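# Wheel cart with paper through door into yellow bay

## Task

Push the utility cart through the self-closing door into the next room and leave it parked in the yellow bay, all four wheels fully inside the taped lines and none touching the tape. The box of copy paper must sit in the cart's top tray with no part overhanging its edges. The door must be closed at the end. Either or both robots may be used, but if any robot falls over or is left leaning, the task fails.

## Robot and tools

Robots. Two identical Hello Robot Stretch 4 units, r1 and r2. Each has an omni-wheel base, a lift on a mast and one arm that extends straight forward, ending in a wrist (yaw, pitch, roll) and a two-finger gripper. A robot stands about 1.6 m tall; its base rim lies within 0.23 m of the base origin. Each robot reports in its own frames, so their relative placement is known only from images, lidar_m and wrist_depth_mm.

Frames. Base frame: origin on the floor below the base centre, x forward, y left, z up, metres. hand_pose is in this frame (a point between the open fingertips; the printed value can be a little off). Odometry frame: the base frame as it was when the scene began. base_odometry counts wheel turns only, so slip shows as travel; heading in rad, left positive, -3.142 to 3.142.

move. Arguments: r1, r2, cameras, blocking. blocking must always be false (true or missing is refused); the call returns almost at once while motion continues. A robot not named gets nothing new and keeps running its earlier motions. Inside r1 or r2 give "base", "joints" or both, plus optional "speeds", "pace", "contact_limits"; or "end_of_arm": "enable_torque" by itself, which re-powers wrist or gripper motors that switched off.
- base: a relative offset from where the base last measured itself, in its own frame. {"translate_m": d} forward positive, -2 to 2 m; {"strafe_m": d} left positive, -2 to 2 m; {"rotate_rad": d} counter-clockwise positive, -3.2 to 3.2. translate_m and strafe_m may be combined (straight line, no turn); rotate_rad goes alone.
- joints: absolute targets by name. lift_m 0 to 1.2; arm_m 0 to 0.55 (extension); wrist_yaw_rad -1.134 to 4.276 (0 ahead, left positive, 3.14 folded back); wrist_pitch_rad -1.117 to 4.259 (0 level, 1.57 pointing down); wrist_roll_rad -1.117 to 4.259 (clockwise positive seen from behind); gripper_m -0.038 to 0.141, fingertip gap in metres, reading off by up to 0.015. Targets past a joint's range get clipped and reported; other out-of-range values are refused; unknown keys make the call invalid.
- pace: "slow", "default", "fast" or "max" (base 0.1/0.3/0.4/0.6 m/s and 1/2/3/4 rad/s). A high lift (above 0.2) lowers allowed base speed. speeds: per-joint top speed in place of pace (not gripper_m).
- contact_limits: 0 (gentlest) to 1, for arm_m, lift_m, translate_m, strafe_m, rotate_rad, placed next to that command; default 0.5. A base limit stays until the next base command. Lift carrying ~1 kg needs at least 0.15, ~2 kg at least 0.3.
- cameras: list from r1_head_camera, r1_head_left_camera, r1_head_right_camera, r1_wrist_camera, r2_ versions of these, or "all"; [] for none. A move with no action returns full state, all images and the scene number.

wait(seconds 0 to 10, cameras) returns state, ending early once a running motion settles. stop(cameras) brakes every running motion on both robots and re-brakes slack wheels. zoom_image(camera, region [x0,y0,x1,y1] pixels, at most 504 by 504) magnifies the newest image of a camera. finished_scene(scene) closes the scene; the goal must hold with no robot help.

Results. "move: r1 done; r2 ..." summarises each robot sent motion. base_status and joint_status: moving, done (wheels turned the commanded amount, slip included), off_target, contact_stop (blocked, now slack), time_out (target dropped), limit_stop_at_own_body, limit_stop_at_tilt (lean over 6 degrees; joints and wheels slack until it eases), torque_fault (motor limp until enable_torque). on_its_own reports uncommanded behaviour (slack, holding, abnormal current). "as last shown" marks unnamed robots whose lines are repeated. "pictures" gives image order; images may lag the state slightly. "earlier move" (from wait(0)) shows prior moves. lidar_m: 12 distances, sector 1 straight ahead then counter-clockwise (4 left, 7 behind, 10 right); "-" means nothing seen or closer than 0.25 m; misses glass and thin legs. wrist_depth_mm: 7x7 grid of depths, 100 to 2000 mm. turned_by_wheels vs turned_by_imu differing by over ~0.1 rad in a move means a slip or bump. base_tilt in degrees (forward/right positive, ~3 degree bias). motor_effort in percent with peak in brackets; servo_current in mA for wrist and gripper.

When a call is refused, or an unrequested stop happens, later move/wait/finished_scene calls in that reply are skipped. The world keeps running while you think, so running motions continue.

Gripping. Command a gap more than 0.015 below the object's width; about 0.06 below resists tugs. To close behind a handle or bar send -0.02 or less. Neither reading nor "done" confirms a grip; look for a gripper servo_current rise. Open fingers before twisting base or wrist while they straddle a fixed rim.

Avoid. Any firm contact between the two robots fails the task; a base touching another robot presses hard after millimetres; a gripper closing on the other robot's fingers counts. Two robots given the same drive can differ ~3 cm per metre, so carrying one load together can tip them. Tipping risk: over 1 kg held with arm_m above 0.2 while driving or turning, especially fast; steady high pushes. Self-collision near the base with a low lift, wrist pitched up and rolled, or folded-back wrist. Don't drop things, slam the door, or hit fixed objects hard. Loose objects may occasionally get nudged.

Each tool is called after "Request:" as name(argument=value, ...) on one line, values as JSON.

## Session

Request:
move()

Scene clock: 0.00 s.
r1.base_odometry: x=+0.000 y=+0.000 heading=+0.000
r1.turned_by_wheels: +0.000
r1.turned_by_imu: +0.000
r1.base_tilt: forward=-1.6 right=+1.3
r1.lidar_m: 1.92 2.25 3.81 1.93 0.97 0.84 0.83 0.93 0.77 0.76 0.93 1.59
r1.base_status: not commanded
r1.joint_positions: lift_m=+0.127 arm_m=+0.000 wrist_yaw_rad=+3.089 wrist_pitch_rad=+0.002 wrist_roll_rad=+0.000 gripper_m=+0.056
r1.joint_status: not commanded
r1.measured_speeds: all 0
r1.motor_effort: lift_m=+20 arm_m=-4 wheel_0=+0 wheel_1=+1 wheel_2=+1
r1.servo_current: wrist_yaw_rad=39 wrist_pitch_rad=46 wrist_roll_rad=65 gripper_m=39
r1.hand_pose: x=-0.1125 y=+0.1024 z=+0.3046 quat_wxyz=(+0.026, -0.001, +0.000, +1.000) (m; r1's base frame)
r1.wrist_depth_mm: 137 138 - - - - - / 113 139 - - - - - / 117 140 224 - - - - / 137 161 - - - - - / - - - - - - - / - - 191 - 187 - - / 842 759 750 788 788 732 768
r2.base_odometry: x=+0.000 y=+0.000 heading=+0.000
r2.turned_by_wheels: +0.000
r2.turned_by_imu: +0.000
r2.base_tilt: forward=-0.6 right=+0.1
r2.lidar_m: 2.02 1.45 1.40 1.49 2.01 2.22 2.34 3.17 1.60 3.62 2.59 2.46
r2.base_status: not commanded
r2.joint_positions: lift_m=+0.295 arm_m=+0.000 wrist_yaw_rad=+3.133 wrist_pitch_rad=+0.002 wrist_roll_rad=+0.000 gripper_m=+0.056
r2.joint_status: not commanded
r2.measured_speeds: all 0
r2.motor_effort: lift_m=+18 arm_m=-4 wheel_0=+0 wheel_1=-1 wheel_2=+0
r2.servo_current: wrist_yaw_rad=46 wrist_pitch_rad=39 wrist_roll_rad=46 gripper_m=59
r2.hand_pose: x=-0.1167 y=+0.0898 z=+0.4727 quat_wxyz=(+0.004, -0.001, +0.000, +1.000) (m; r2's base frame)
r2.wrist_depth_mm: - 140 - - - - - / - 126 150 - - - - / - 130 185 - - - - / 144 143 272 - - - - / 229 - - - - - - / 226 1576 196 1576 190 1618 1464 / 226 1060 1138 - - 1025 1060
pictures: r1_head_camera, r1_head_left_camera, r1_head_right_camera, r1_wrist_camera, r2_head_camera, r2_head_left_camera, r2_head_right_camera, r2_wrist_camera
Images, in order (width x height): r1_head_camera 420x560, r1_head_left_camera 420x672, r1_head_right_camera 420x672, r1_wrist_camera 616x392, r2_head_camera 420x560, r2_head_left_camera 420x672, r2_head_right_camera 420x672, r2_wrist_camera 616x392.

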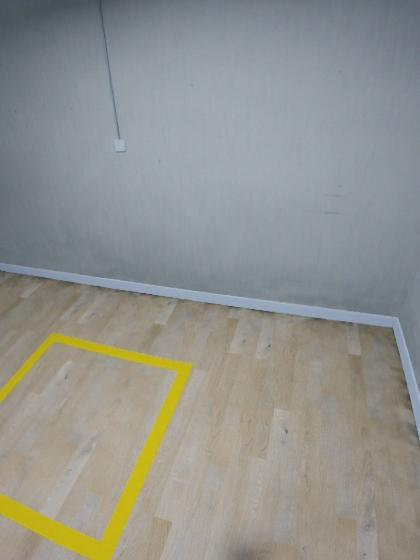

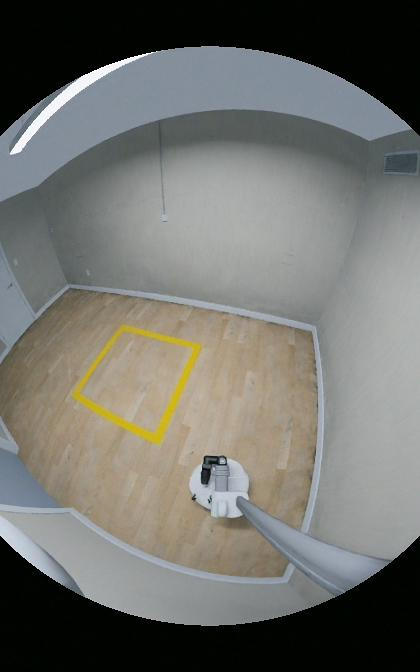

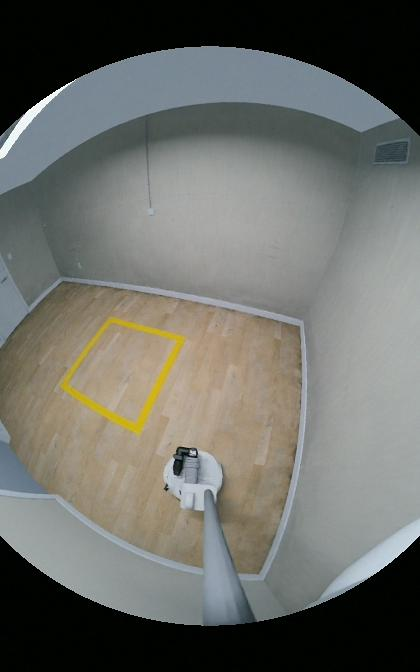

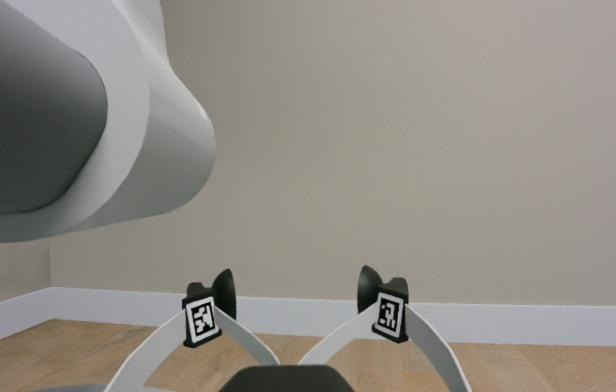

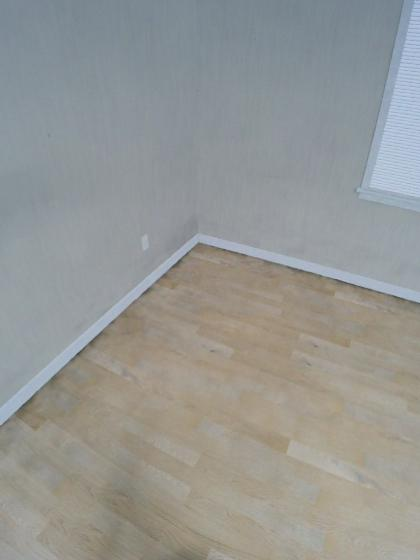

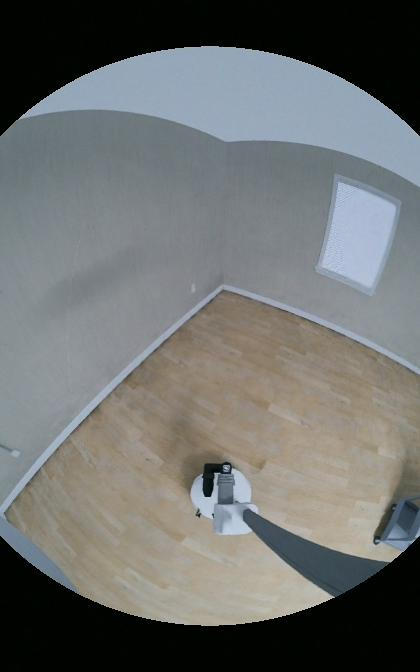

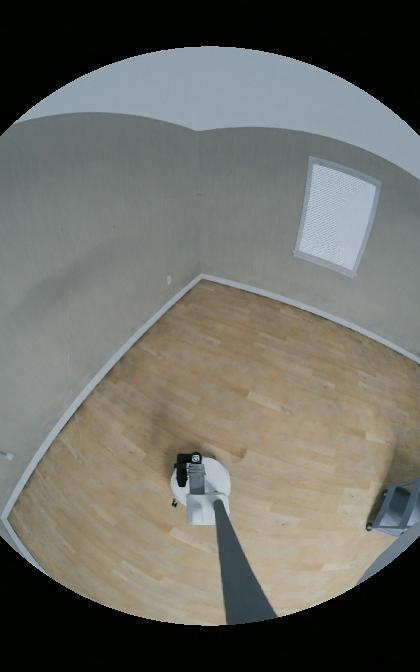

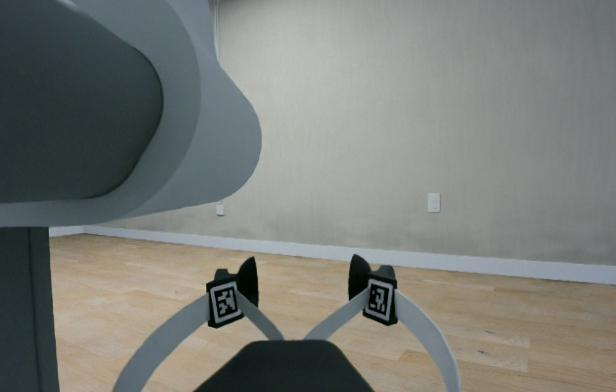

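Request:
move(r1={"base":{"rotate_rad":1.5},"pace":"fast"}, r2={"base":{"rotate_rad":-1.6},"pace":"fast"}, blocking=false)

Request:
wait(seconds=2, cameras=["r1_head_camera","r1_head_left_camera","r2_head_camera","r2_head_left_camera","r2_head_right_camera"])

Scene clock: 3.83 s.
move: r1 moving; r2 moving
r1.base_odometry: x=+0.000 y=+0.000 heading=+0.378
r1.turned_by_wheels: +0.378
r1.turned_by_imu: +0.379
r1.base_tilt: forward=-1.6 right=+1.2
r1.lidar_m: 2.06 3.10 2.42 1.11 0.86 0.81 0.91 0.78 0.78 0.85 1.27 1.93
r1.base_status: rotate_rad moving
r1.joint_positions: lift_m=+0.127 arm_m=+0.000 wrist_yaw_rad=+3.089 wrist_pitch_rad=+0.002 wrist_roll_rad=+0.000 gripper_m=+0.056
r1.joint_status: not commanded
r1.measured_speeds: translate_m=+0.000 strafe_m=+0.000 rotate_rad=+1.458 lift_m=+0.000 arm_m=+0.000 wrist_yaw_rad=+0.000 wrist_pitch_rad=+0.000 wrist_roll_rad=+0.000
r1.motor_effort: lift_m=+20(20) arm_m=-4(4) wheel_0=-9(10) wheel_1=-8(10) wheel_2=-9(9)
r1.servo_current: wrist_yaw_rad=59(59) wrist_pitch_rad=39(46) wrist_roll_rad=46(59) gripper_m=39(39)
r1.hand_pose: x=-0.1125 y=+0.1024 z=+0.3046 quat_wxyz=(+0.026, -0.001, +0.000, +1.000) (m; r1's base frame)
r1.wrist_depth_mm: 136 138 - - - - - / 113 139 - - - - - / 118 140 229 - - - - / 137 161 - - - - - / - - - - - - - / - 991 190 - 187 - - / 778 750 750 798 750 699 -
r2.base_odometry: x=+0.000 y=+0.000 heading=-0.378
r2.turned_by_wheels: -0.378
r2.turned_by_imu: -0.366
r2.base_tilt: forward=-0.7 right=+0.1
r2.lidar_m: 2.47 1.77 1.43 1.38 1.56 2.26 2.24 2.48 3.79 1.63 3.18 2.52
r2.base_status: rotate_rad moving
r2.joint_positions: lift_m=+0.295 arm_m=+0.000 wrist_yaw_rad=+3.133 wrist_pitch_rad=+0.002 wrist_roll_rad=+0.000 gripper_m=+0.056
r2.joint_status: not commanded
r2.measured_speeds: translate_m=+0.000 strafe_m=-0.001 rotate_rad=-1.461 lift_m=+0.000 arm_m=+0.000 wrist_yaw_rad=+0.000 wrist_pitch_rad=+0.000 wrist_roll_rad=+0.000
r2.motor_effort: lift_m=+18(18) arm_m=-4(4) wheel_0=+9(10) wheel_1=+10(12) wheel_2=+11(12)
r2.servo_current: wrist_yaw_rad=33(52) wrist_pitch_rad=39(46) wrist_roll_rad=52(52) gripper_m=39(59)
r2.hand_pose: x=-0.1167 y=+0.0898 z=+0.4727 quat_wxyz=(+0.004, -0.001, +0.000, +1.000) (m; r2's base frame)
r2.wrist_depth_mm: - 141 - - - - - / - 127 150 - - - - / - 130 184 - - - - / 144 143 272 - - - - / 229 - - - - - - / 227 1576 196 1576 190 1661 1464 / 226 1060 1138 - - 1060 1060
pictures: none

Scene clock: 5.03 s.
earlier move: r1 done; r2 moving
r1.base_odometry: x=+0.000 y=+0.000 heading=+1.500
r1.turned_by_wheels: +1.122
r1.turned_by_imu: +1.129
r1.base_tilt: forward=-1.6 right=+1.3
r1.lidar_m: 2.25 1.05 0.85 0.83 0.93 0.79 0.76 0.87 1.40 1.93 2.12 3.37
r1.base_status: done
r1.joint_positions: lift_m=+0.127 arm_m=+0.000 wrist_yaw_rad=+3.089 wrist_pitch_rad=+0.002 wrist_roll_rad=+0.000 gripper_m=+0.056
r1.joint_status: not commanded
r1.measured_speeds: all 0
r1.motor_effort: lift_m=+20(20) arm_m=-4(4) wheel_0=+0(11) wheel_1=-1(10) wheel_2=+1(10)
r1.servo_current: wrist_yaw_rad=59(59) wrist_pitch_rad=46(52) wrist_roll_rad=65(65) gripper_m=39(46)
r1.hand_pose: x=-0.1125 y=+0.1024 z=+0.3046 quat_wxyz=(+0.026, -0.001, +0.000, +1.000) (m; r1's base frame)
r1.wrist_depth_mm: 136 138 - - - - - / 113 139 - - - - - / 117 139 229 - - - - / 137 161 - - - - - / - - - - - - - / - - 191 - 187 - - / 831 741 750 143 750 732 768
r2.base_odometry: x=+0.000 y=+0.000 heading=-1.599
r2.turned_by_wheels: -1.221
r2.turned_by_imu: -1.189
r2.base_tilt: forward=-0.7 right=+0.1
r2.lidar_m: 3.66 2.62 2.45 2.10 1.48 1.39 1.48 2.00 2.23 2.31 3.13 1.62
r2.base_status: rotate_rad moving
r2.joint_positions: lift_m=+0.295 arm_m=+0.000 wrist_yaw_rad=+3.133 wrist_pitch_rad=+0.002 wrist_roll_rad=+0.000 gripper_m=+0.056
r2.joint_status: not commanded
r2.measured_speeds: all 0
r2.motor_effort: lift_m=+18(18) arm_m=-4(4) wheel_0=+6(13) wheel_1=+2(14) wheel_2=+4(12)
r2.servo_current: wrist_yaw_rad=39(59) wrist_pitch_rad=33(46) wrist_roll_rad=46(52) gripper_m=46(59)
r2.hand_pose: x=-0.1167 y=+0.0898 z=+0.4727 quat_wxyz=(+0.004, -0.001, +0.000, +1.000) (m; r2's base frame)
r2.wrist_depth_mm: - 140 - - - - - / - 127 141 - - - - / - 129 185 - - - - / 144 143 226 - - - - / 229 - - - - - - / 228 1576 196 1308 190 - - / 227 1060 1160 - - 1025 1060
wait: 1.20 of 2 s (r1 has come to rest)
pictures: r1_head_camera, r1_head_left_camera, r2_head_camera, r2_head_left_camera, r2_head_right_camera
Images, in order (width x height): r1_head_camera 420x560, r1_head_left_camera 420x672, r2_head_camera 420x560, r2_head_left_camera 420x672, r2_head_right_camera 420x672.

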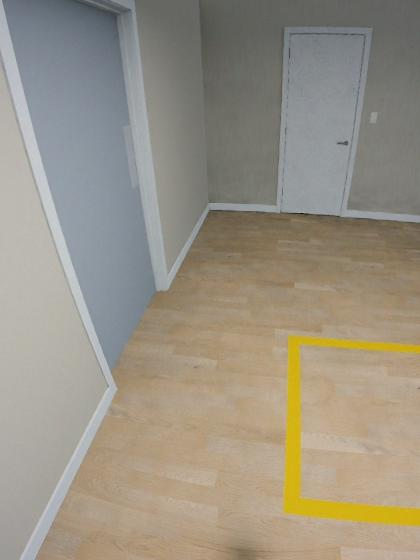

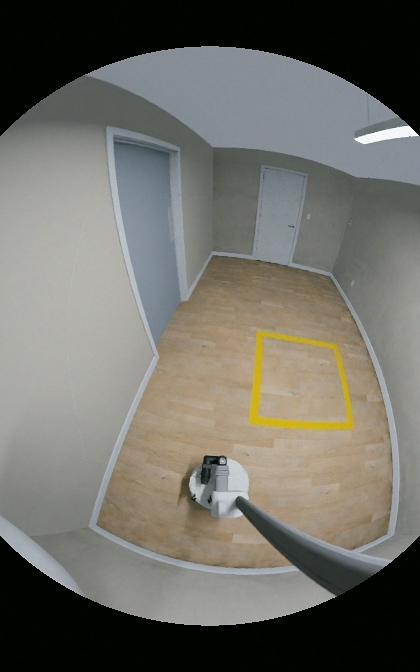

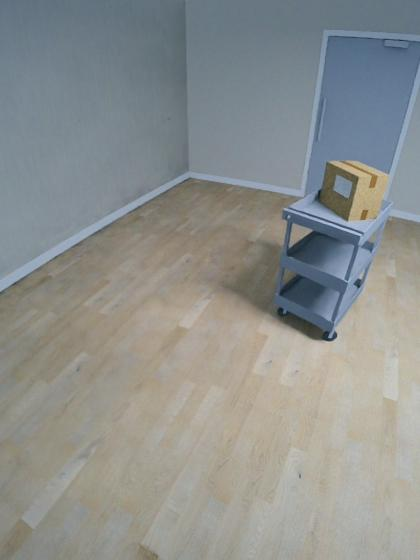

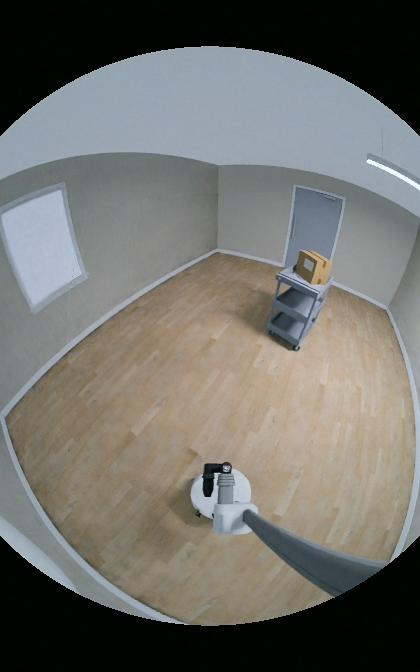

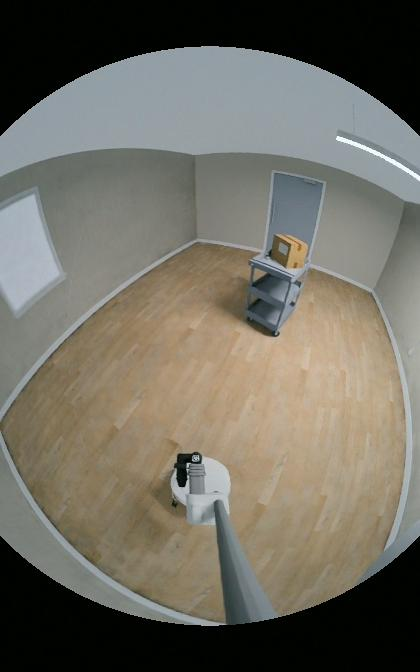

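Request:
zoom_image(camera="r2_head_camera", region=[240, 20, 420, 360])

Request:
zoom_image(camera="r1_head_camera", region=[0, 0, 420, 400])

Request:
move(r1={"base":{"rotate_rad":-0.13},"pace":"fast"}, r2={"base":{"rotate_rad":-0.45},"pace":"fast"}, blocking=false)

Request:
wait(seconds=2)

Request:
wait(seconds=1, cameras=["r1_head_camera","r2_head_camera","r2_head_left_camera"])

Scaled by 1.482 from the camera's 420x560 image, which has a finer 1200x1600 frame.

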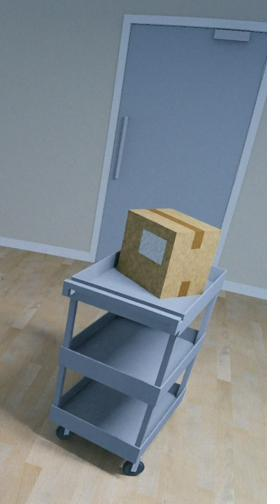

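Scaled by 1.200 from the camera's 420x560 image, which has a finer 600x800 frame.

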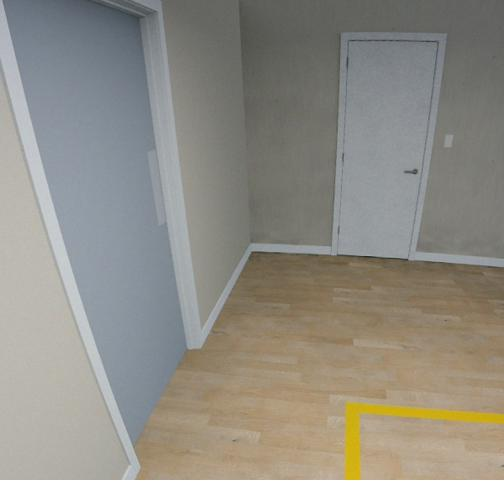

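Scene clock: 29.53 s.
earlier move: r2 done
move: r1 moving; r2 moving
r1.base_odometry: x=+0.000 y=+0.000 heading=+1.370
r1.turned_by_wheels: -0.130
r1.turned_by_imu: -0.131
r1.base_tilt: forward=-1.6 right=+1.3
r1.lidar_m: 2.89 1.16 0.85 0.83 0.87 0.80 0.77 0.81 1.17 1.92 2.05 2.86
r1.base_status: rotate_rad moving
r1.joint_positions: lift_m=+0.127 arm_m=+0.000 wrist_yaw_rad=+3.089 wrist_pitch_rad=+0.002 wrist_roll_rad=+0.000 gripper_m=+0.056
r1.joint_status: not commanded
r1.measured_speeds: all 0
r1.motor_effort: lift_m=+20(20) arm_m=-4(4) wheel_0=+1(8) wheel_1=+0(6) wheel_2=+0(7)
r1.servo_current: wrist_yaw_rad=33(59) wrist_pitch_rad=39(46) wrist_roll_rad=46(65) gripper_m=46(46)
r1.hand_pose: x=-0.1125 y=+0.1024 z=+0.3046 quat_wxyz=(+0.026, -0.001, +0.000, +1.000) (m; r1's base frame)
r1.wrist_depth_mm: 136 139 - - - - - / 113 139 - - - - - / 118 140 229 - - - - / 137 162 - - - - - / - - - - - - - / - - 190 - 188 - - / 788 715 759 143 741 778 820
r2.base_odometry: x=+0.000 y=+0.000 heading=-1.938
r2.turned_by_wheels: -0.339
r2.turned_by_imu: -0.329
r2.base_tilt: forward=-0.6 right=+0.1
r2.lidar_m: 1.62 3.11 2.52 2.49 1.76 1.41 1.39 1.56 2.22 2.22 2.47 2.19
r2.base_status: rotate_rad moving
r2.joint_positions: lift_m=+0.295 arm_m=+0.000 wrist_yaw_rad=+3.133 wrist_pitch_rad=+0.002 wrist_roll_rad=+0.000 gripper_m=+0.056
r2.joint_status: not commanded
r2.measured_speeds: translate_m=+0.000 strafe_m=+0.001 rotate_rad=-0.856 lift_m=+0.000 arm_m=+0.000 wrist_yaw_rad=+0.000 wrist_pitch_rad=+0.000 wrist_roll_rad=+0.000
r2.motor_effort: lift_m=+18(18) arm_m=-4(4) wheel_0=+5(14) wheel_1=+4(11) wheel_2=+5(11)
r2.servo_current: wrist_yaw_rad=52(59) wrist_pitch_rad=39(46) wrist_roll_rad=52(59) gripper_m=46(52)
r2.hand_pose: x=-0.1167 y=+0.0898 z=+0.4727 quat_wxyz=(+0.004, -0.001, +0.000, +1.000) (m; r2's base frame)
r2.wrist_depth_mm: - 141 - - - - - / - 126 142 - - - - / - 130 185 - - - - / 144 143 207 - - - - / 220 - - - - - - / 228 1464 192 171 190 - - / 226 1078 1138 - - 1025 1060
pictures: none

Scene clock: 29.73 s.
earlier move: r1 done; r2 moving
r1.base_odometry: x=+0.000 y=+0.000 heading=+1.370
r1.turned_by_wheels: +0.000
r1.turned_by_imu: +0.000
r1.base_tilt: forward=-1.6 right=+1.3
r1.lidar_m: 2.90 1.17 0.86 0.84 0.88 0.80 0.77 0.84 1.21 1.93 2.02 2.86
r1.base_status: done
r1.joint_positions: lift_m=+0.127 arm_m=+0.000 wrist_yaw_rad=+3.089 wrist_pitch_rad=+0.002 wrist_roll_rad=+0.000 gripper_m=+0.056
r1.joint_status: not commanded
r1.measured_speeds: all 0
r1.motor_effort: lift_m=+20(20) arm_m=-4(4) wheel_0=+1(8) wheel_1=+1(6) wheel_2=+1(7)
r1.servo_current: wrist_yaw_rad=46(59) wrist_pitch_rad=46(46) wrist_roll_rad=59(65) gripper_m=39(46)
r1.hand_pose: x=-0.1125 y=+0.1024 z=+0.3046 quat_wxyz=(+0.026, -0.001, +0.000, +1.000) (m; r1's base frame)
r1.wrist_depth_mm: 136 138 - - - - - / 114 139 - - - - - / 117 139 229 - - - - / 137 162 - - - - - / - - - - - - - / - - 190 - 187 - - / 788 707 750 143 759 778 809
r2.base_odometry: x=+0.000 y=+0.000 heading=-2.041
r2.turned_by_wheels: -0.103
r2.turned_by_imu: -0.100
r2.base_tilt: forward=-0.6 right=+0.1
r2.lidar_m: 1.64 3.39 2.52 2.49 1.91 1.46 1.41 1.48 2.17 2.22 2.37 3.43
r2.base_status: rotate_rad moving
r2.joint_positions: lift_m=+0.295 arm_m=+0.000 wrist_yaw_rad=+3.133 wrist_pitch_rad=+0.002 wrist_roll_rad=+0.000 gripper_m=+0.056
r2.joint_status: not commanded
r2.measured_speeds: translate_m=+0.000 strafe_m=+0.001 rotate_rad=-0.259 lift_m=+0.000 arm_m=+0.000 wrist_yaw_rad=+0.000 wrist_pitch_rad=+0.000 wrist_roll_rad=+0.000
r2.motor_effort: lift_m=+18(18) arm_m=-4(4) wheel_0=+5(14) wheel_1=+1(11) wheel_2=+3(11)
r2.servo_current: wrist_yaw_rad=46(59) wrist_pitch_rad=39(46) wrist_roll_rad=52(59) gripper_m=46(52)
r2.hand_pose: x=-0.1167 y=+0.0898 z=+0.4727 quat_wxyz=(+0.004, -0.001, +0.000, +1.000) (m; r2's base frame)
r2.wrist_depth_mm: - 141 - - - - - / - 126 141 - - - - / - 129 185 - - - - / 144 143 206 - - - - / 220 - - - - - - / 220 1464 192 171 190 - 1308 / 226 1060 1160 - - 1042 1060
wait: 0.20 of 2 s (r1 has come to rest)
pictures: none

Scene clock: 30.10 s.
earlier move: r2 done
r1.base_odometry: x=+0.000 y=+0.000 heading=+1.370
r1.turned_by_wheels: +0.000
r1.turned_by_imu: +0.000
r1.base_tilt: forward=-1.6 right=+1.3
r1.lidar_m: 2.92 1.16 0.85 0.84 0.91 0.81 0.77 0.84 1.19 1.94 2.01 2.86
r1.base_status: done
r1.joint_positions: lift_m=+0.127 arm_m=+0.000 wrist_yaw_rad=+3.089 wrist_pitch_rad=+0.002 wrist_roll_rad=+0.000 gripper_m=+0.056
r1.joint_status: not commanded
r1.measured_speeds: all 0
r1.motor_effort: lift_m=+20(20) arm_m=-4(4) wheel_0=+2(8) wheel_1=+2(6) wheel_2=+1(7)
r1.servo_current: wrist_yaw_rad=33(59) wrist_pitch_rad=39(46) wrist_roll_rad=52(65) gripper_m=46(46)
r1.hand_pose: x=-0.1125 y=+0.1024 z=+0.3046 quat_wxyz=(+0.026, -0.001, +0.000, +1.000) (m; r1's base frame)
r1.wrist_depth_mm: 136 138 - - - - - / 113 139 - - - - - / 118 139 229 - - - - / 137 162 - - - - - / - - - - - - - / - - 191 - 187 - - / 798 707 759 143 741 778 809
r2.base_odometry: x=+0.000 y=+0.000 heading=-2.049
r2.turned_by_wheels: -0.007
r2.turned_by_imu: -0.007
r2.base_tilt: forward=-0.7 right=+0.0
r2.lidar_m: 1.62 3.38 2.55 2.47 1.93 1.44 1.41 1.50 2.13 2.23 2.36 3.38
r2.base_status: done
r2.joint_positions: lift_m=+0.295 arm_m=+0.000 wrist_yaw_rad=+3.133 wrist_pitch_rad=+0.002 wrist_roll_rad=+0.000 gripper_m=+0.056
r2.joint_status: not commanded
r2.measured_speeds: all 0
r2.motor_effort: lift_m=+18(18) arm_m=-4(4) wheel_0=+5(14) wheel_1=+2(11) wheel_2=+4(11)
r2.servo_current: wrist_yaw_rad=46(59) wrist_pitch_rad=39(46) wrist_roll_rad=52(59) gripper_m=52(52)
r2.hand_pose: x=-0.1167 y=+0.0898 z=+0.4727 quat_wxyz=(+0.004, -0.001, +0.000, +1.000) (m; r2's base frame)
r2.wrist_depth_mm: - 141 - - - - - / - 126 141 - - - - / - 130 185 - - - - / 144 143 207 - - - - / 220 - - - - - - / 227 1430 190 171 190 - 1336 / 226 1078 1160 - - 1042 1078
wait: 0.37 of 1 s (r2 has come to rest)
pictures: r1_head_camera, r2_head_camera, r2_head_left_camera
Images, in order (width x height): r1_head_camera 420x560, r2_head_camera 420x560, r2_head_left_camera 420x672.

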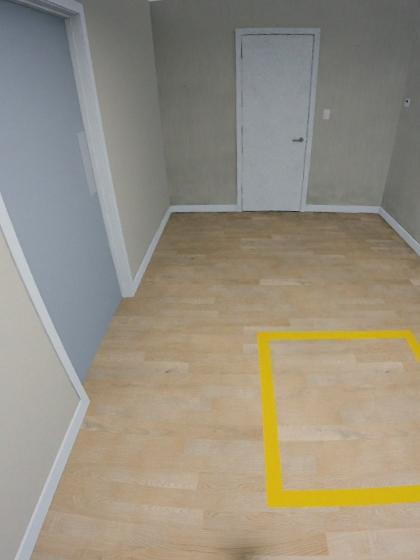

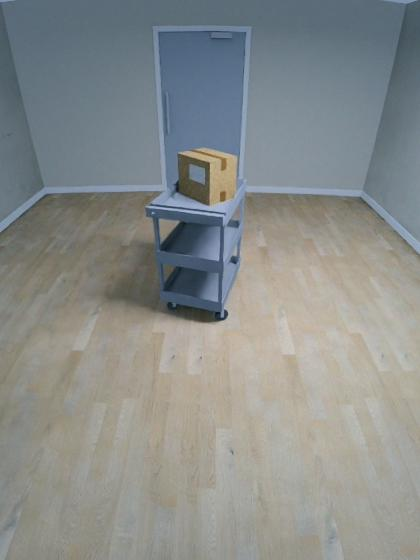

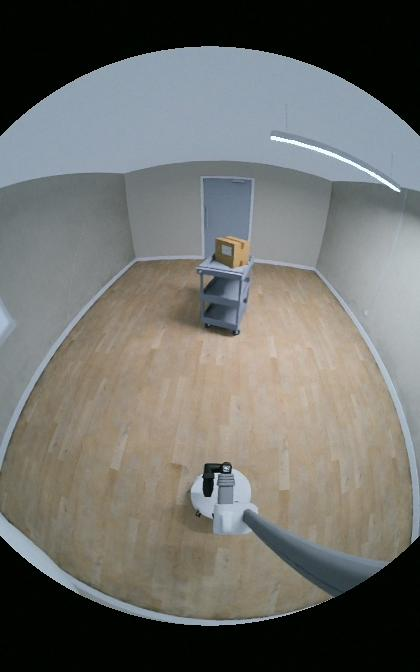

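Request:
zoom_image(camera="r2_head_camera", region=[120, 120, 270, 330])

Request:
move(r1={"base":{"translate_m":1.2},"pace":"fast"}, r2={"base":{"translate_m":0.6},"joints":{"lift_m":0.75,"wrist_yaw_rad":0.0},"pace":"fast"}, blocking=false)

Request:
wait(seconds=3)

Request:
wait(seconds=3)

Request:
move(r1={"base":{"rotate_rad":1.57},"pace":"fast"}, blocking=false)

Request:
wait(seconds=3, cameras=["r1_head_camera","r1_head_left_camera","r2_head_camera","r2_head_left_camera","r2_wrist_camera"])

Scaled by 2.400 from the camera's 420x560 image, which has a finer 1200x1600 frame.

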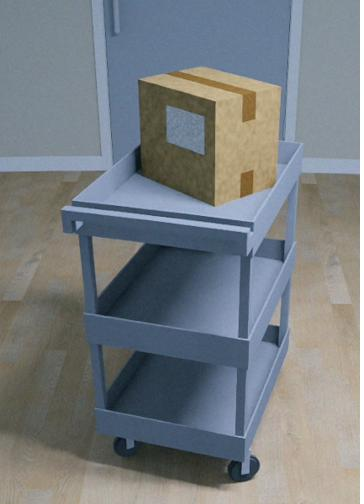

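Scene clock: 50.40 s.
move: r1 moving; r2 moving
r1.base_odometry: x=+0.010 y=+0.049 heading=+1.370
r1.turned_by_wheels: +0.000
r1.turned_by_imu: +0.000
r1.base_tilt: forward=-1.6 right=+1.3
r1.lidar_m: 2.91 1.16 0.87 0.82 0.89 0.85 0.80 0.89 1.27 1.92 2.04 2.90
r1.base_status: translate_m moving
r1.joint_positions: lift_m=+0.127 arm_m=+0.000 wrist_yaw_rad=+3.089 wrist_pitch_rad=+0.002 wrist_roll_rad=+0.000 gripper_m=+0.056
r1.joint_status: not commanded
r1.measured_speeds: translate_m=+0.194 strafe_m=+0.000 rotate_rad=-0.005 lift_m=+0.000 arm_m=+0.000 wrist_yaw_rad=+0.000 wrist_pitch_rad=+0.000 wrist_roll_rad=+0.000
r1.motor_effort: lift_m=+20(20) arm_m=-4(4) wheel_0=+10(10) wheel_1=+5(8) wheel_2=-12(12)
r1.servo_current: wrist_yaw_rad=39(65) wrist_pitch_rad=46(46) wrist_roll_rad=39(46) gripper_m=39(46)
r1.hand_pose: x=-0.1125 y=+0.1024 z=+0.3046 quat_wxyz=(+0.026, -0.001, +0.000, +1.000) (m; r1's base frame)
r1.wrist_depth_mm: - 137 - - - - - / - 137 - - - - - / 110 138 204 - - - - / 124 139 236 - - - - / - - - - - - - / - - 190 - 187 - - / 854 750 759 798 798 778 809
r2.base_odometry: x=-0.023 y=-0.045 heading=-2.049
r2.turned_by_wheels: +0.000
r2.turned_by_imu: +0.000
r2.base_tilt: forward=-0.7 right=+0.1
r2.lidar_m: 1.56 3.41 2.55 2.48 1.98 1.52 1.46 1.56 2.22 2.23 2.37 3.38
r2.base_status: translate_m moving
r2.joint_positions: lift_m=+0.358 arm_m=+0.000 wrist_yaw_rad=+2.523 wrist_pitch_rad=+0.002 wrist_roll_rad=+0.000 gripper_m=+0.056
r2.joint_status: lift_m moving; wrist_yaw_rad moving
r2.measured_speeds: translate_m=+0.195 strafe_m=+0.002 rotate_rad=-0.003 lift_m=+0.243 arm_m=+0.000 wrist_yaw_rad=-1.732 wrist_pitch_rad=+0.000 wrist_roll_rad=+0.000
r2.motor_effort: lift_m=+22(27) arm_m=-4(4) wheel_0=+10(13) wheel_1=+9(10) wheel_2=-16(16)
r2.servo_current: wrist_yaw_rad=104(150) wrist_pitch_rad=46(46) wrist_roll_rad=46(59) gripper_m=52(52)
r2.hand_pose: x=-0.0133 y=+0.2385 z=+0.5357 quat_wxyz=(+0.304, -0.001, +0.000, +0.953) (m; r2's base frame)
r2.wrist_depth_mm: - - - - - - - / - - - - - - - / - - - - - - - / - - - - - - - / - - - - - - - / - - 191 1464 191 1756 1618 / 1160 1160 1182 - - 1138 1160
pictures: none

Scene clock: 52.70 s.
earlier move: r1 moving; r2 done
r1.base_odometry: x=+0.183 y=+0.903 heading=+1.371
r1.turned_by_wheels: +0.000
r1.turned_by_imu: +0.000
r1.base_tilt: forward=-1.6 right=+1.3
r1.lidar_m: 2.78 1.22 0.92 0.81 0.85 1.25 1.69 1.78 2.05 1.96 2.06 2.97
r1.base_status: translate_m moving
r1.joint_positions: lift_m=+0.127 arm_m=+0.000 wrist_yaw_rad=+3.089 wrist_pitch_rad=+0.002 wrist_roll_rad=+0.000 gripper_m=+0.056
r1.joint_status: not commanded
r1.measured_speeds: translate_m=+0.401 strafe_m=+0.001 rotate_rad=-0.002 lift_m=+0.000 arm_m=+0.000 wrist_yaw_rad=+0.000 wrist_pitch_rad=+0.000 wrist_roll_rad=+0.000
r1.motor_effort: lift_m=+20(20) arm_m=-4(4) wheel_0=+6(10) wheel_1=+4(11) wheel_2=-5(13)
r1.servo_current: wrist_yaw_rad=65(65) wrist_pitch_rad=39(52) wrist_roll_rad=39(65) gripper_m=39(52)
r1.hand_pose: x=-0.1125 y=+0.1024 z=+0.3046 quat_wxyz=(+0.026, -0.001, +0.000, +1.000) (m; r1's base frame)
r1.wrist_depth_mm: - 137 - - - - - / - 138 - - - - - / 110 138 205 - - - - / 125 140 239 - - - - / 137 - - - - - - / 1182 1182 195 1182 187 1160 1042 / 842 759 759 798 798 778 831
r2.base_odometry: x=-0.276 y=-0.533 heading=-2.048
r2.turned_by_wheels: +0.000
r2.turned_by_imu: +0.001
r2.base_tilt: forward=-0.7 right=+0.0
r2.lidar_m: 1.01 3.33 2.59 2.45 2.63 2.07 1.99 2.11 2.31 2.26 2.40 3.41
r2.base_status: done
r2.joint_positions: lift_m=+0.750 arm_m=+0.000 wrist_yaw_rad=+0.003 wrist_pitch_rad=+0.002 wrist_roll_rad=+0.000 gripper_m=+0.056
r2.joint_status: all done
r2.measured_speeds: all 0
r2.motor_effort: lift_m=+21(27) arm_m=-4(4) wheel_0=+2(13) wheel_1=+2(10) wheel_2=+1(17)
r2.servo_current: wrist_yaw_rad=46(150) wrist_pitch_rad=39(46) wrist_roll_rad=59(65) gripper_m=59(59)
r2.hand_pose: x=+0.4596 y=-0.0866 z=+0.9275 quat_wxyz=(+1.000, +0.000, +0.001, +0.001) (m; r2's base frame)
r2.wrist_depth_mm: - - - - - - - / - - - - - - - / - - - - - - - / - - - 1138 - - - / - - 946 1182 - - - / - - 195 171 189 - - / - 1983 - - - - 1921
wait: 2.30 of 3 s (r2 has come to rest)
pictures: none

Scene clock: 54.27 s.
earlier move: r1 done
r1.base_odometry: x=+0.239 y=+1.176 heading=+1.370
r1.turned_by_wheels: +0.000
r1.turned_by_imu: +0.000
r1.base_tilt: forward=-1.6 right=+1.2
r1.lidar_m: 2.72 1.18 0.90 0.79 0.84 1.21 1.96 2.10 2.07 1.96 2.09 2.80
r1.base_status: done
r1.joint_positions: lift_m=+0.127 arm_m=+0.000 wrist_yaw_rad=+3.089 wrist_pitch_rad=+0.002 wrist_roll_rad=+0.000 gripper_m=+0.056
r1.joint_status: not commanded
r1.measured_speeds: all 0
r1.motor_effort: lift_m=+20(20) arm_m=-4(4) wheel_0=+0(10) wheel_1=+0(11) wheel_2=+2(13)
r1.servo_current: wrist_yaw_rad=39(65) wrist_pitch_rad=39(52) wrist_roll_rad=65(78) gripper_m=39(52)
r1.hand_pose: x=-0.1125 y=+0.1024 z=+0.3046 quat_wxyz=(+0.026, -0.001, +0.000, +1.000) (m; r1's base frame)
r1.wrist_depth_mm: 136 138 - - - - - / 114 139 - - - - - / 118 140 271 - - - - / 137 161 - - - - - / 1921 - - - - - - / 1182 1229 193 1182 187 1160 946 / 842 750 759 798 798 768 809
r2.base_odometry: x=-0.276 y=-0.533 heading=-2.048
r2.turned_by_wheels: +0.000
r2.turned_by_imu: +0.000
r2.base_tilt: forward=-0.7 right=+0.1
r2.lidar_m: 1.02 3.36 2.57 2.47 2.64 2.09 2.00 2.11 2.33 2.25 2.42 3.45
r2.base_status: done
r2.joint_positions: lift_m=+0.750 arm_m=+0.000 wrist_yaw_rad=+0.003 wrist_pitch_rad=+0.002 wrist_roll_rad=+0.000 gripper_m=+0.056
r2.joint_status: all done
r2.measured_speeds: all 0
r2.motor_effort: lift_m=+21(27) arm_m=-4(4) wheel_0=+2(13) wheel_1=+2(10) wheel_2=+2(17)
r2.servo_current: wrist_yaw_rad=52(150) wrist_pitch_rad=46(46) wrist_roll_rad=46(65) gripper_m=46(59)
r2.hand_pose: x=+0.4596 y=-0.0866 z=+0.9275 quat_wxyz=(+1.000, +0.000, +0.001, +0.001) (m; r2's base frame)
r2.wrist_depth_mm: - - - - - - - / - - - - - - - / - - - - - - - / - - - 1118 - - - / - - 946 1182 - - - / - - 195 171 189 - - / - 1921 - - - - 1921
wait: 1.57 of 3 s (r1 has come to rest)
pictures: none

Scene clock: 54.77 s.
move: r1 moving
r1.base_odometry: x=+0.239 y=+1.176 heading=+1.749
r1.turned_by_wheels: +0.378
r1.turned_by_imu: +0.379
r1.base_tilt: forward=-1.6 right=+1.3
r1.lidar_m: 1.29 0.94 0.82 0.77 1.05 1.96 2.00 2.17 1.99 2.03 2.59 2.72
r1.base_status: rotate_rad moving
r1.joint_positions: lift_m=+0.127 arm_m=+0.000 wrist_yaw_rad=+3.089 wrist_pitch_rad=+0.002 wrist_roll_rad=+0.000 gripper_m=+0.056
r1.joint_status: not commanded
r1.measured_speeds: translate_m=+0.001 strafe_m=-0.001 rotate_rad=+1.461 lift_m=+0.000 arm_m=+0.000 wrist_yaw_rad=+0.000 wrist_pitch_rad=+0.000 wrist_roll_rad=+0.000
r1.motor_effort: lift_m=+20(20) arm_m=-4(4) wheel_0=-10(10) wheel_1=-9(9) wheel_2=-9(9)
r1.servo_current: wrist_yaw_rad=39(65) wrist_pitch_rad=39(52) wrist_roll_rad=46(59) gripper_m=39(46)
r1.hand_pose: x=-0.1125 y=+0.1024 z=+0.3046 quat_wxyz=(+0.026, -0.001, +0.000, +1.000) (m; r1's base frame)
r1.wrist_depth_mm: 136 138 - - - - - / 114 139 - - - - - / 117 140 272 - - - - / 138 162 - - - - - / 1983 - - - - 1618 - / 1205 1205 192 1205 187 1182 1138 / 788 163 707 788 788 768 809
r2: as last shown
r2.base_tilt: forward=-0.7 right=+0.0
r2.lidar_m: 1.01 3.35 2.54 2.45 2.64 2.08 2.01 2.13 2.30 2.27 2.42 3.44
r2.motor_effort: lift_m=+21(21) arm_m=-4(4) wheel_0=+2(3) wheel_1=+2(2) wheel_2=+1(2)
r2.servo_current: wrist_yaw_rad=46(59) wrist_pitch_rad=39(46) wrist_roll_rad=52(52) gripper_m=39(52)
r2.wrist_depth_mm: - - - - - - - / - - - - - - - / - - - - - - - / - - - 1138 - - - / - - 960 1182 - - - / - - 195 171 189 - - / - 1921 - - - - 1921
pictures: none

Scene clock: 56.00 s.
earlier move: r1 done
r1.base_odometry: x=+0.239 y=+1.176 heading=+2.940
r1.turned_by_wheels: +1.192
r1.turned_by_imu: +1.199
r1.base_tilt: forward=-1.6 right=+1.3
r1.lidar_m: 0.80 0.83 1.18 1.97 2.06 2.05 1.98 2.12 2.84 2.72 1.19 0.90
r1.base_status: done
r1.joint_positions: lift_m=+0.127 arm_m=+0.000 wrist_yaw_rad=+3.089 wrist_pitch_rad=+0.002 wrist_roll_rad=+0.000 gripper_m=+0.056
r1.joint_status: not commanded
r1.measured_speeds: all 0
r1.motor_effort: lift_m=+20(20) arm_m=-4(4) wheel_0=-2(11) wheel_1=+0(10) wheel_2=-1(10)
r1.servo_current: wrist_yaw_rad=39(72) wrist_pitch_rad=39(52) wrist_roll_rad=52(59) gripper_m=33(52)
r1.hand_pose: x=-0.1125 y=+0.1024 z=+0.3046 quat_wxyz=(+0.026, -0.001, +0.000, +1.000) (m; r1's base frame)
r1.wrist_depth_mm: 136 138 - - - - - / 113 139 - - - - - / 117 140 271 - - - - / 137 161 - - - - - / 1983 - - - - - - / 1205 1205 193 1182 188 1281 1118 / 831 750 759 798 788 741 809
r2.base_odometry: x=-0.276 y=-0.533 heading=-2.048
r2.turned_by_wheels: +0.000
r2.turned_by_imu: +0.000
r2.base_tilt: forward=-0.7 right=+0.0
r2.lidar_m: 1.01 3.34 2.56 2.45 2.63 2.04 2.00 2.13 2.30 2.26 2.41 3.44
r2.base_status: not commanded
r2.joint_positions: lift_m=+0.750 arm_m=+0.000 wrist_yaw_rad=+0.003 wrist_pitch_rad=+0.002 wrist_roll_rad=+0.000 gripper_m=+0.056
r2.joint_status: not commanded
r2.measured_speeds: all 0
r2.motor_effort: lift_m=+21(21) arm_m=-4(4) wheel_0=+3(3) wheel_1=+1(2) wheel_2=+1(2)
r2.servo_current: wrist_yaw_rad=46(59) wrist_pitch_rad=33(46) wrist_roll_rad=39(59) gripper_m=46(52)
r2.hand_pose: x=+0.4596 y=-0.0866 z=+0.9275 quat_wxyz=(+1.000, +0.000, +0.001, +0.001) (m; r2's base frame)
r2.wrist_depth_mm: - - - - - - - / - - - - - - - / - - - - - - - / - - - 1138 - - - / - - 946 1205 - - - / - - 194 171 189 - - / - 1921 - - - - 1921
wait: 1.23 of 3 s (r1 has come to rest)
pictures: r1_head_camera, r1_head_left_camera, r2_head_camera, r2_head_left_camera, r2_wrist_camera
Images, in order (width x height): r1_head_camera 420x560, r1_head_left_camera 420x672, r2_head_camera 420x560, r2_head_left_camera 420x672, r2_wrist_camera 616x392.

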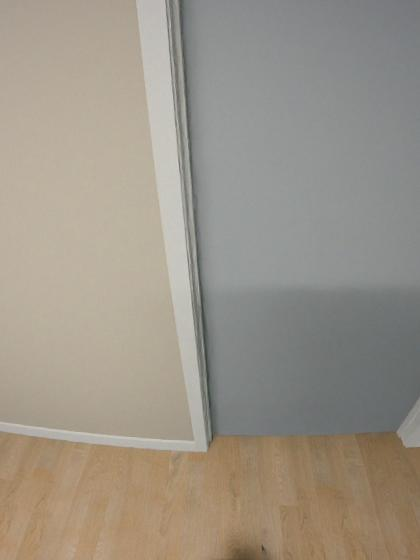

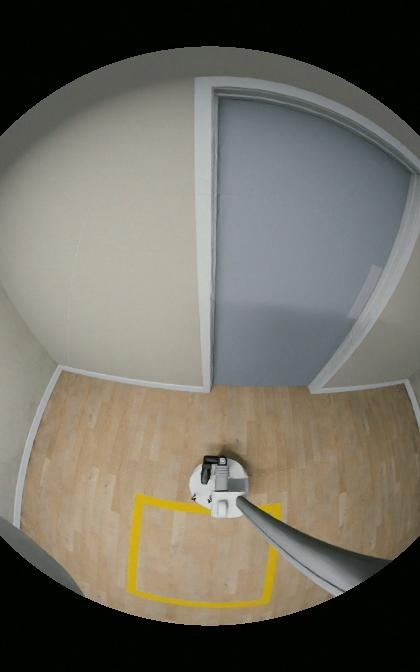

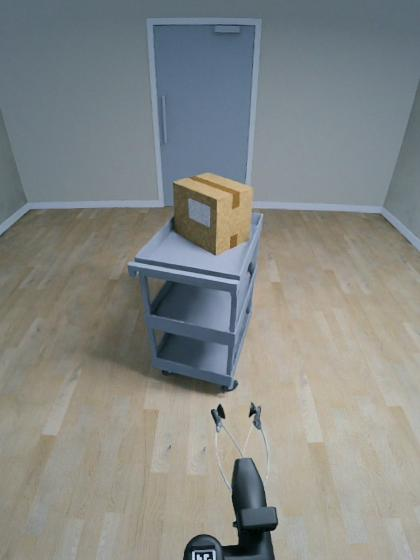

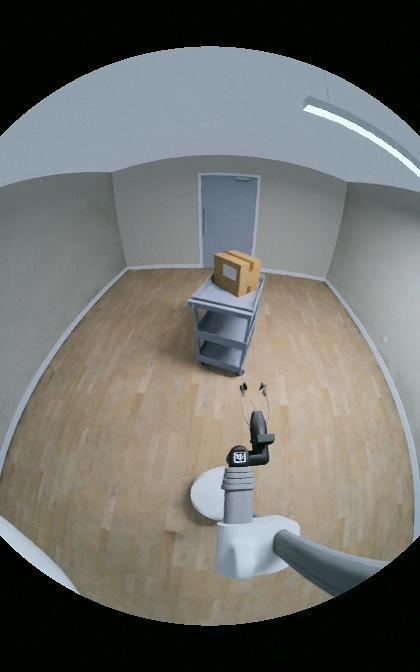

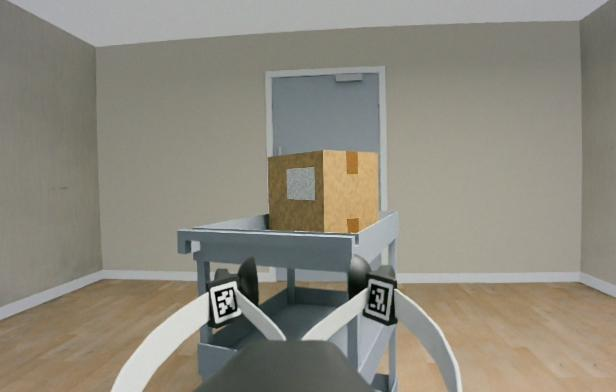

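Request:
zoom_image(camera="r2_wrist_camera", region=[170, 140, 410, 300])

Request:
zoom_image(camera="r2_head_camera", region=[110, 160, 290, 400])

Request:
move(r1={"base":{"strafe_m":-0.48},"joints":{"lift_m":0.5},"pace":"fast"}, r2={"base":{"strafe_m":0.16},"joints":{"lift_m":0.85},"pace":"fast"}, blocking=false)

Request:
wait(seconds=1.2)

Request:
wait(seconds=3, cameras=["r1_head_camera","r1_head_left_camera","r2_head_camera","r2_wrist_camera"])

Scaled by 2.100.

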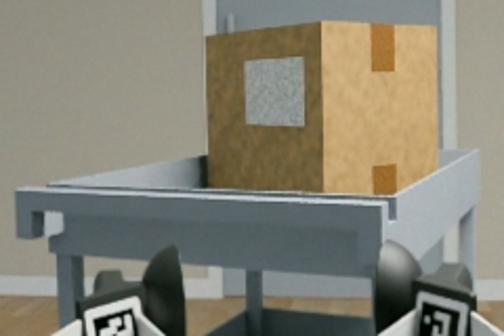

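Scaled by 2.100 from the camera's 420x560 image, which has a finer 1200x1600 frame.

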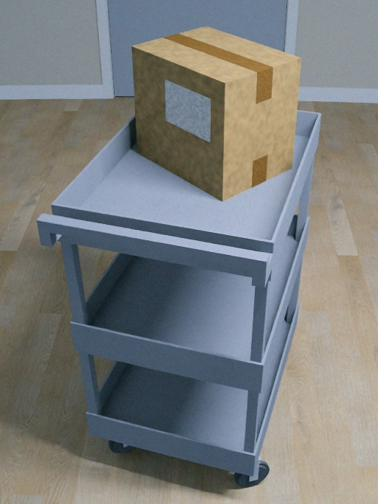

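Scene clock: 69.77 s.
move: r1 moving; r2 moving
r1.base_odometry: x=+0.250 y=+1.233 heading=+2.940
r1.turned_by_wheels: +0.000
r1.turned_by_imu: +0.000
r1.base_tilt: forward=-1.6 right=+1.2
r1.lidar_m: 0.78 0.82 1.19 2.01 2.13 2.05 1.98 2.11 2.74 2.70 1.16 0.90
r1.base_status: strafe_m moving
r1.joint_positions: lift_m=+0.190 arm_m=+0.000 wrist_yaw_rad=+3.089 wrist_pitch_rad=+0.002 wrist_roll_rad=+0.000 gripper_m=+0.056
r1.joint_status: lift_m moving
r1.measured_speeds: translate_m=+0.000 strafe_m=-0.224 rotate_rad=+0.003 lift_m=+0.243 arm_m=+0.000 wrist_yaw_rad=+0.000 wrist_pitch_rad=+0.000 wrist_roll_rad=+0.000
r1.motor_effort: lift_m=+28(28) arm_m=-4(4) wheel_0=+13(14) wheel_1=-12(12) wheel_2=+0(1)
r1.servo_current: wrist_yaw_rad=46(59) wrist_pitch_rad=46(52) wrist_roll_rad=59(72) gripper_m=39(46)
r1.hand_pose: x=-0.1125 y=+0.1024 z=+0.3674 quat_wxyz=(+0.026, -0.001, +0.000, +1.000) (m; r1's base frame)
r1.wrist_depth_mm: 136 138 - - - - - / 113 139 - - - - - / 118 139 273 - - - - / 137 162 - - - - - / - - - - - - - / 1366 1366 194 1366 187 1430 1281 / 976 854 866 917 904 842 946
r2.base_odometry: x=-0.229 y=-0.557 heading=-2.048
r2.turned_by_wheels: +0.000
r2.turned_by_imu: +0.001
r2.base_tilt: forward=-0.7 right=+0.1
r2.lidar_m: 1.02 3.28 2.51 2.41 2.58 2.07 1.99 2.13 2.38 2.30 2.45 3.50
r2.base_status: strafe_m moving
r2.joint_positions: lift_m=+0.811 arm_m=+0.000 wrist_yaw_rad=+0.003 wrist_pitch_rad=+0.002 wrist_roll_rad=+0.000 gripper_m=+0.056
r2.joint_status: lift_m moving
r2.measured_speeds: translate_m=+0.000 strafe_m=+0.203 rotate_rad=+0.002 lift_m=+0.206 arm_m=+0.000 wrist_yaw_rad=-0.001 wrist_pitch_rad=+0.000 wrist_roll_rad=+0.000
r2.motor_effort: lift_m=+21(26) arm_m=-4(4) wheel_0=-12(14) wheel_1=+14(14) wheel_2=+0(2)
r2.servo_current: wrist_yaw_rad=46(52) wrist_pitch_rad=39(46) wrist_roll_rad=39(59) gripper_m=46(52)
r2.hand_pose: x=+0.4595 y=-0.0867 z=+0.9892 quat_wxyz=(+1.000, +0.000, +0.001, +0.001) (m; r2's base frame)
r2.wrist_depth_mm: - - - - - - - / - - - - - - - / - - - - - - - / - - - 1182 - - - / - - - 1138 1205 - - / - - 195 171 188 - - / - - 1863 - - - -
pictures: none

Scene clock: 70.80 s.
earlier move: r1 moving; r2 done
r1.base_odometry: x=+0.322 y=+1.583 heading=+2.940
r1.turned_by_wheels: +0.000
r1.turned_by_imu: -0.002
r1.base_tilt: forward=-1.6 right=+1.3
r1.lidar_m: 0.86 0.92 1.20 2.37 2.50 2.05 1.98 2.12 2.41 2.33 1.09 0.89
r1.base_status: strafe_m moving
r1.joint_positions: lift_m=+0.490 arm_m=+0.000 wrist_yaw_rad=+3.089 wrist_pitch_rad=+0.002 wrist_roll_rad=+0.000 gripper_m=+0.056
r1.joint_status: lift_m moving
r1.measured_speeds: translate_m=+0.000 strafe_m=-0.252 rotate_rad=+0.002 lift_m=+0.106 arm_m=+0.000 wrist_yaw_rad=+0.000 wrist_pitch_rad=+0.000 wrist_roll_rad=+0.000
r1.motor_effort: lift_m=+24(29) arm_m=-4(4) wheel_0=+0(14) wheel_1=+2(13) wheel_2=+0(1)
r1.servo_current: wrist_yaw_rad=52(59) wrist_pitch_rad=46(52) wrist_roll_rad=39(72) gripper_m=52(52)
r1.hand_pose: x=-0.1125 y=+0.1024 z=+0.6676 quat_wxyz=(+0.026, -0.001, +0.000, +1.000) (m; r1's base frame)
r1.wrist_depth_mm: 136 138 - - - - - / 109 138 - - - - - / 116 139 252 - - - - / 135 149 - - - - - / - - - - - - - / - - 193 - 187 - - / 1661 1464 1464 153 1618 1537 1618
r2.base_odometry: x=-0.133 y=-0.606 heading=-2.048
r2.turned_by_wheels: +0.000
r2.turned_by_imu: +0.000
r2.base_tilt: forward=-0.7 right=+0.0
r2.lidar_m: 1.06 3.14 2.39 2.30 2.44 2.06 1.99 2.14 2.51 2.42 2.56 1.01
r2.base_status: done
r2.joint_positions: lift_m=+0.850 arm_m=+0.000 wrist_yaw_rad=+0.003 wrist_pitch_rad=+0.002 wrist_roll_rad=+0.000 gripper_m=+0.056
r2.joint_status: all done
r2.measured_speeds: all 0
r2.motor_effort: lift_m=+21(26) arm_m=-4(4) wheel_0=-2(14) wheel_1=+0(14) wheel_2=+0(2)
r2.servo_current: wrist_yaw_rad=46(59) wrist_pitch_rad=39(46) wrist_roll_rad=46(59) gripper_m=46(59)
r2.hand_pose: x=+0.4595 y=-0.0867 z=+1.0275 quat_wxyz=(+1.000, +0.000, +0.001, +0.001) (m; r2's base frame)
r2.wrist_depth_mm: - - - - - - - / - - - - - - - / - - - - - - - / - - - - 1160 - - / - - - 1281 1118 - - / - - 196 917 189 - - / - - - - - - -
wait: 1.03 of 1.2 s (r2 has come to rest)
pictures: none

Scene clock: 71.63 s.
earlier move: r1 done
r1.base_odometry: x=+0.335 y=+1.647 heading=+2.940
r1.turned_by_wheels: +0.000
r1.turned_by_imu: -0.001
r1.base_tilt: forward=-1.6 right=+1.3
r1.lidar_m: 0.86 0.91 1.16 2.44 2.58 2.04 1.99 2.09 2.35 2.25 1.08 0.87
r1.base_status: done
r1.joint_positions: lift_m=+0.500 arm_m=+0.000 wrist_yaw_rad=+3.089 wrist_pitch_rad=+0.002 wrist_roll_rad=+0.000 gripper_m=+0.056
r1.joint_status: all done
r1.measured_speeds: all 0
r1.motor_effort: lift_m=+24(29) arm_m=-4(4) wheel_0=-2(14) wheel_1=+2(13) wheel_2=+0(1)
r1.servo_current: wrist_yaw_rad=46(65) wrist_pitch_rad=39(52) wrist_roll_rad=65(72) gripper_m=39(52)
r1.hand_pose: x=-0.1125 y=+0.1024 z=+0.6771 quat_wxyz=(+0.026, -0.001, +0.000, +1.000) (m; r1's base frame)
r1.wrist_depth_mm: - 137 - - - - - / - 137 - - - - - / 110 138 211 - - - - / 124 139 - - - - - / - - - - - - - / - - 193 - 187 - - / 1708 1499 1499 153 1576 1576 1661
r2.base_odometry: x=-0.133 y=-0.606 heading=-2.048
r2.turned_by_wheels: +0.000
r2.turned_by_imu: +0.000
r2.base_tilt: forward=-0.7 right=+0.1
r2.lidar_m: 1.04 3.12 2.36 2.27 2.48 2.04 1.99 2.11 2.51 2.41 2.59 1.05
r2.base_status: done
r2.joint_positions: lift_m=+0.850 arm_m=+0.000 wrist_yaw_rad=+0.003 wrist_pitch_rad=+0.002 wrist_roll_rad=+0.000 gripper_m=+0.056
r2.joint_status: all done
r2.measured_speeds: all 0
r2.motor_effort: lift_m=+21(26) arm_m=-4(4) wheel_0=-1(14) wheel_1=+0(14) wheel_2=+0(2)
r2.servo_current: wrist_yaw_rad=46(59) wrist_pitch_rad=39(46) wrist_roll_rad=52(59) gripper_m=52(59)
r2.hand_pose: x=+0.4595 y=-0.0867 z=+1.0275 quat_wxyz=(+1.000, +0.000, +0.001, +0.001) (m; r2's base frame)
r2.wrist_depth_mm: - - - - - - - / - - - - - - - / - - - - - - - / - - - - 1160 - - / - - - 1281 1118 - - / - - 196 917 190 - - / - - - - - - -
wait: 0.83 of 3 s (r1 has come to rest)
pictures: r1_head_camera, r1_head_left_camera, r2_head_camera, r2_wrist_camera
Images, in order (width x height): r1_head_camera 420x560, r1_head_left_camera 420x672, r2_head_camera 420x560, r2_wrist_camera 616x392.

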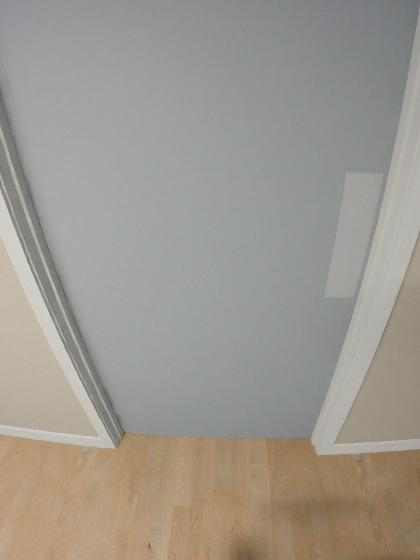

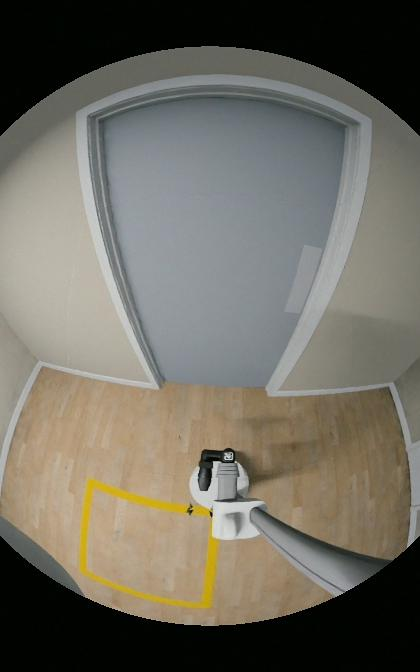

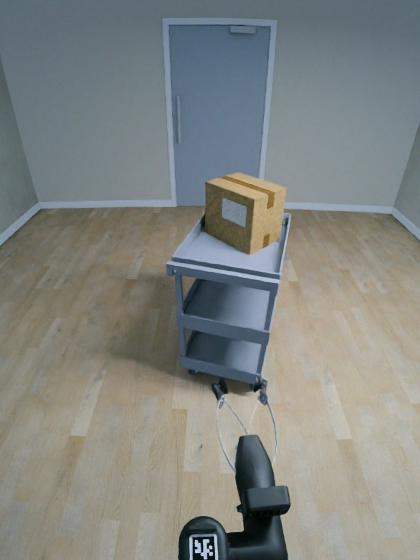

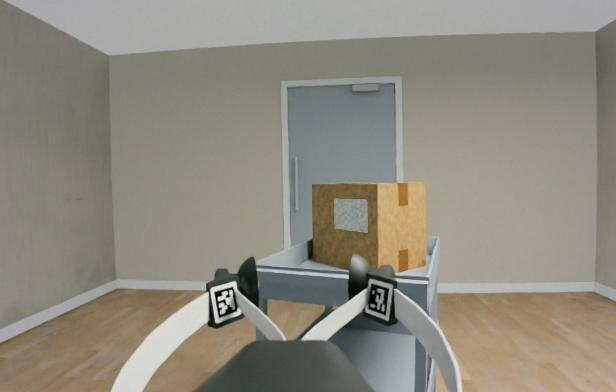

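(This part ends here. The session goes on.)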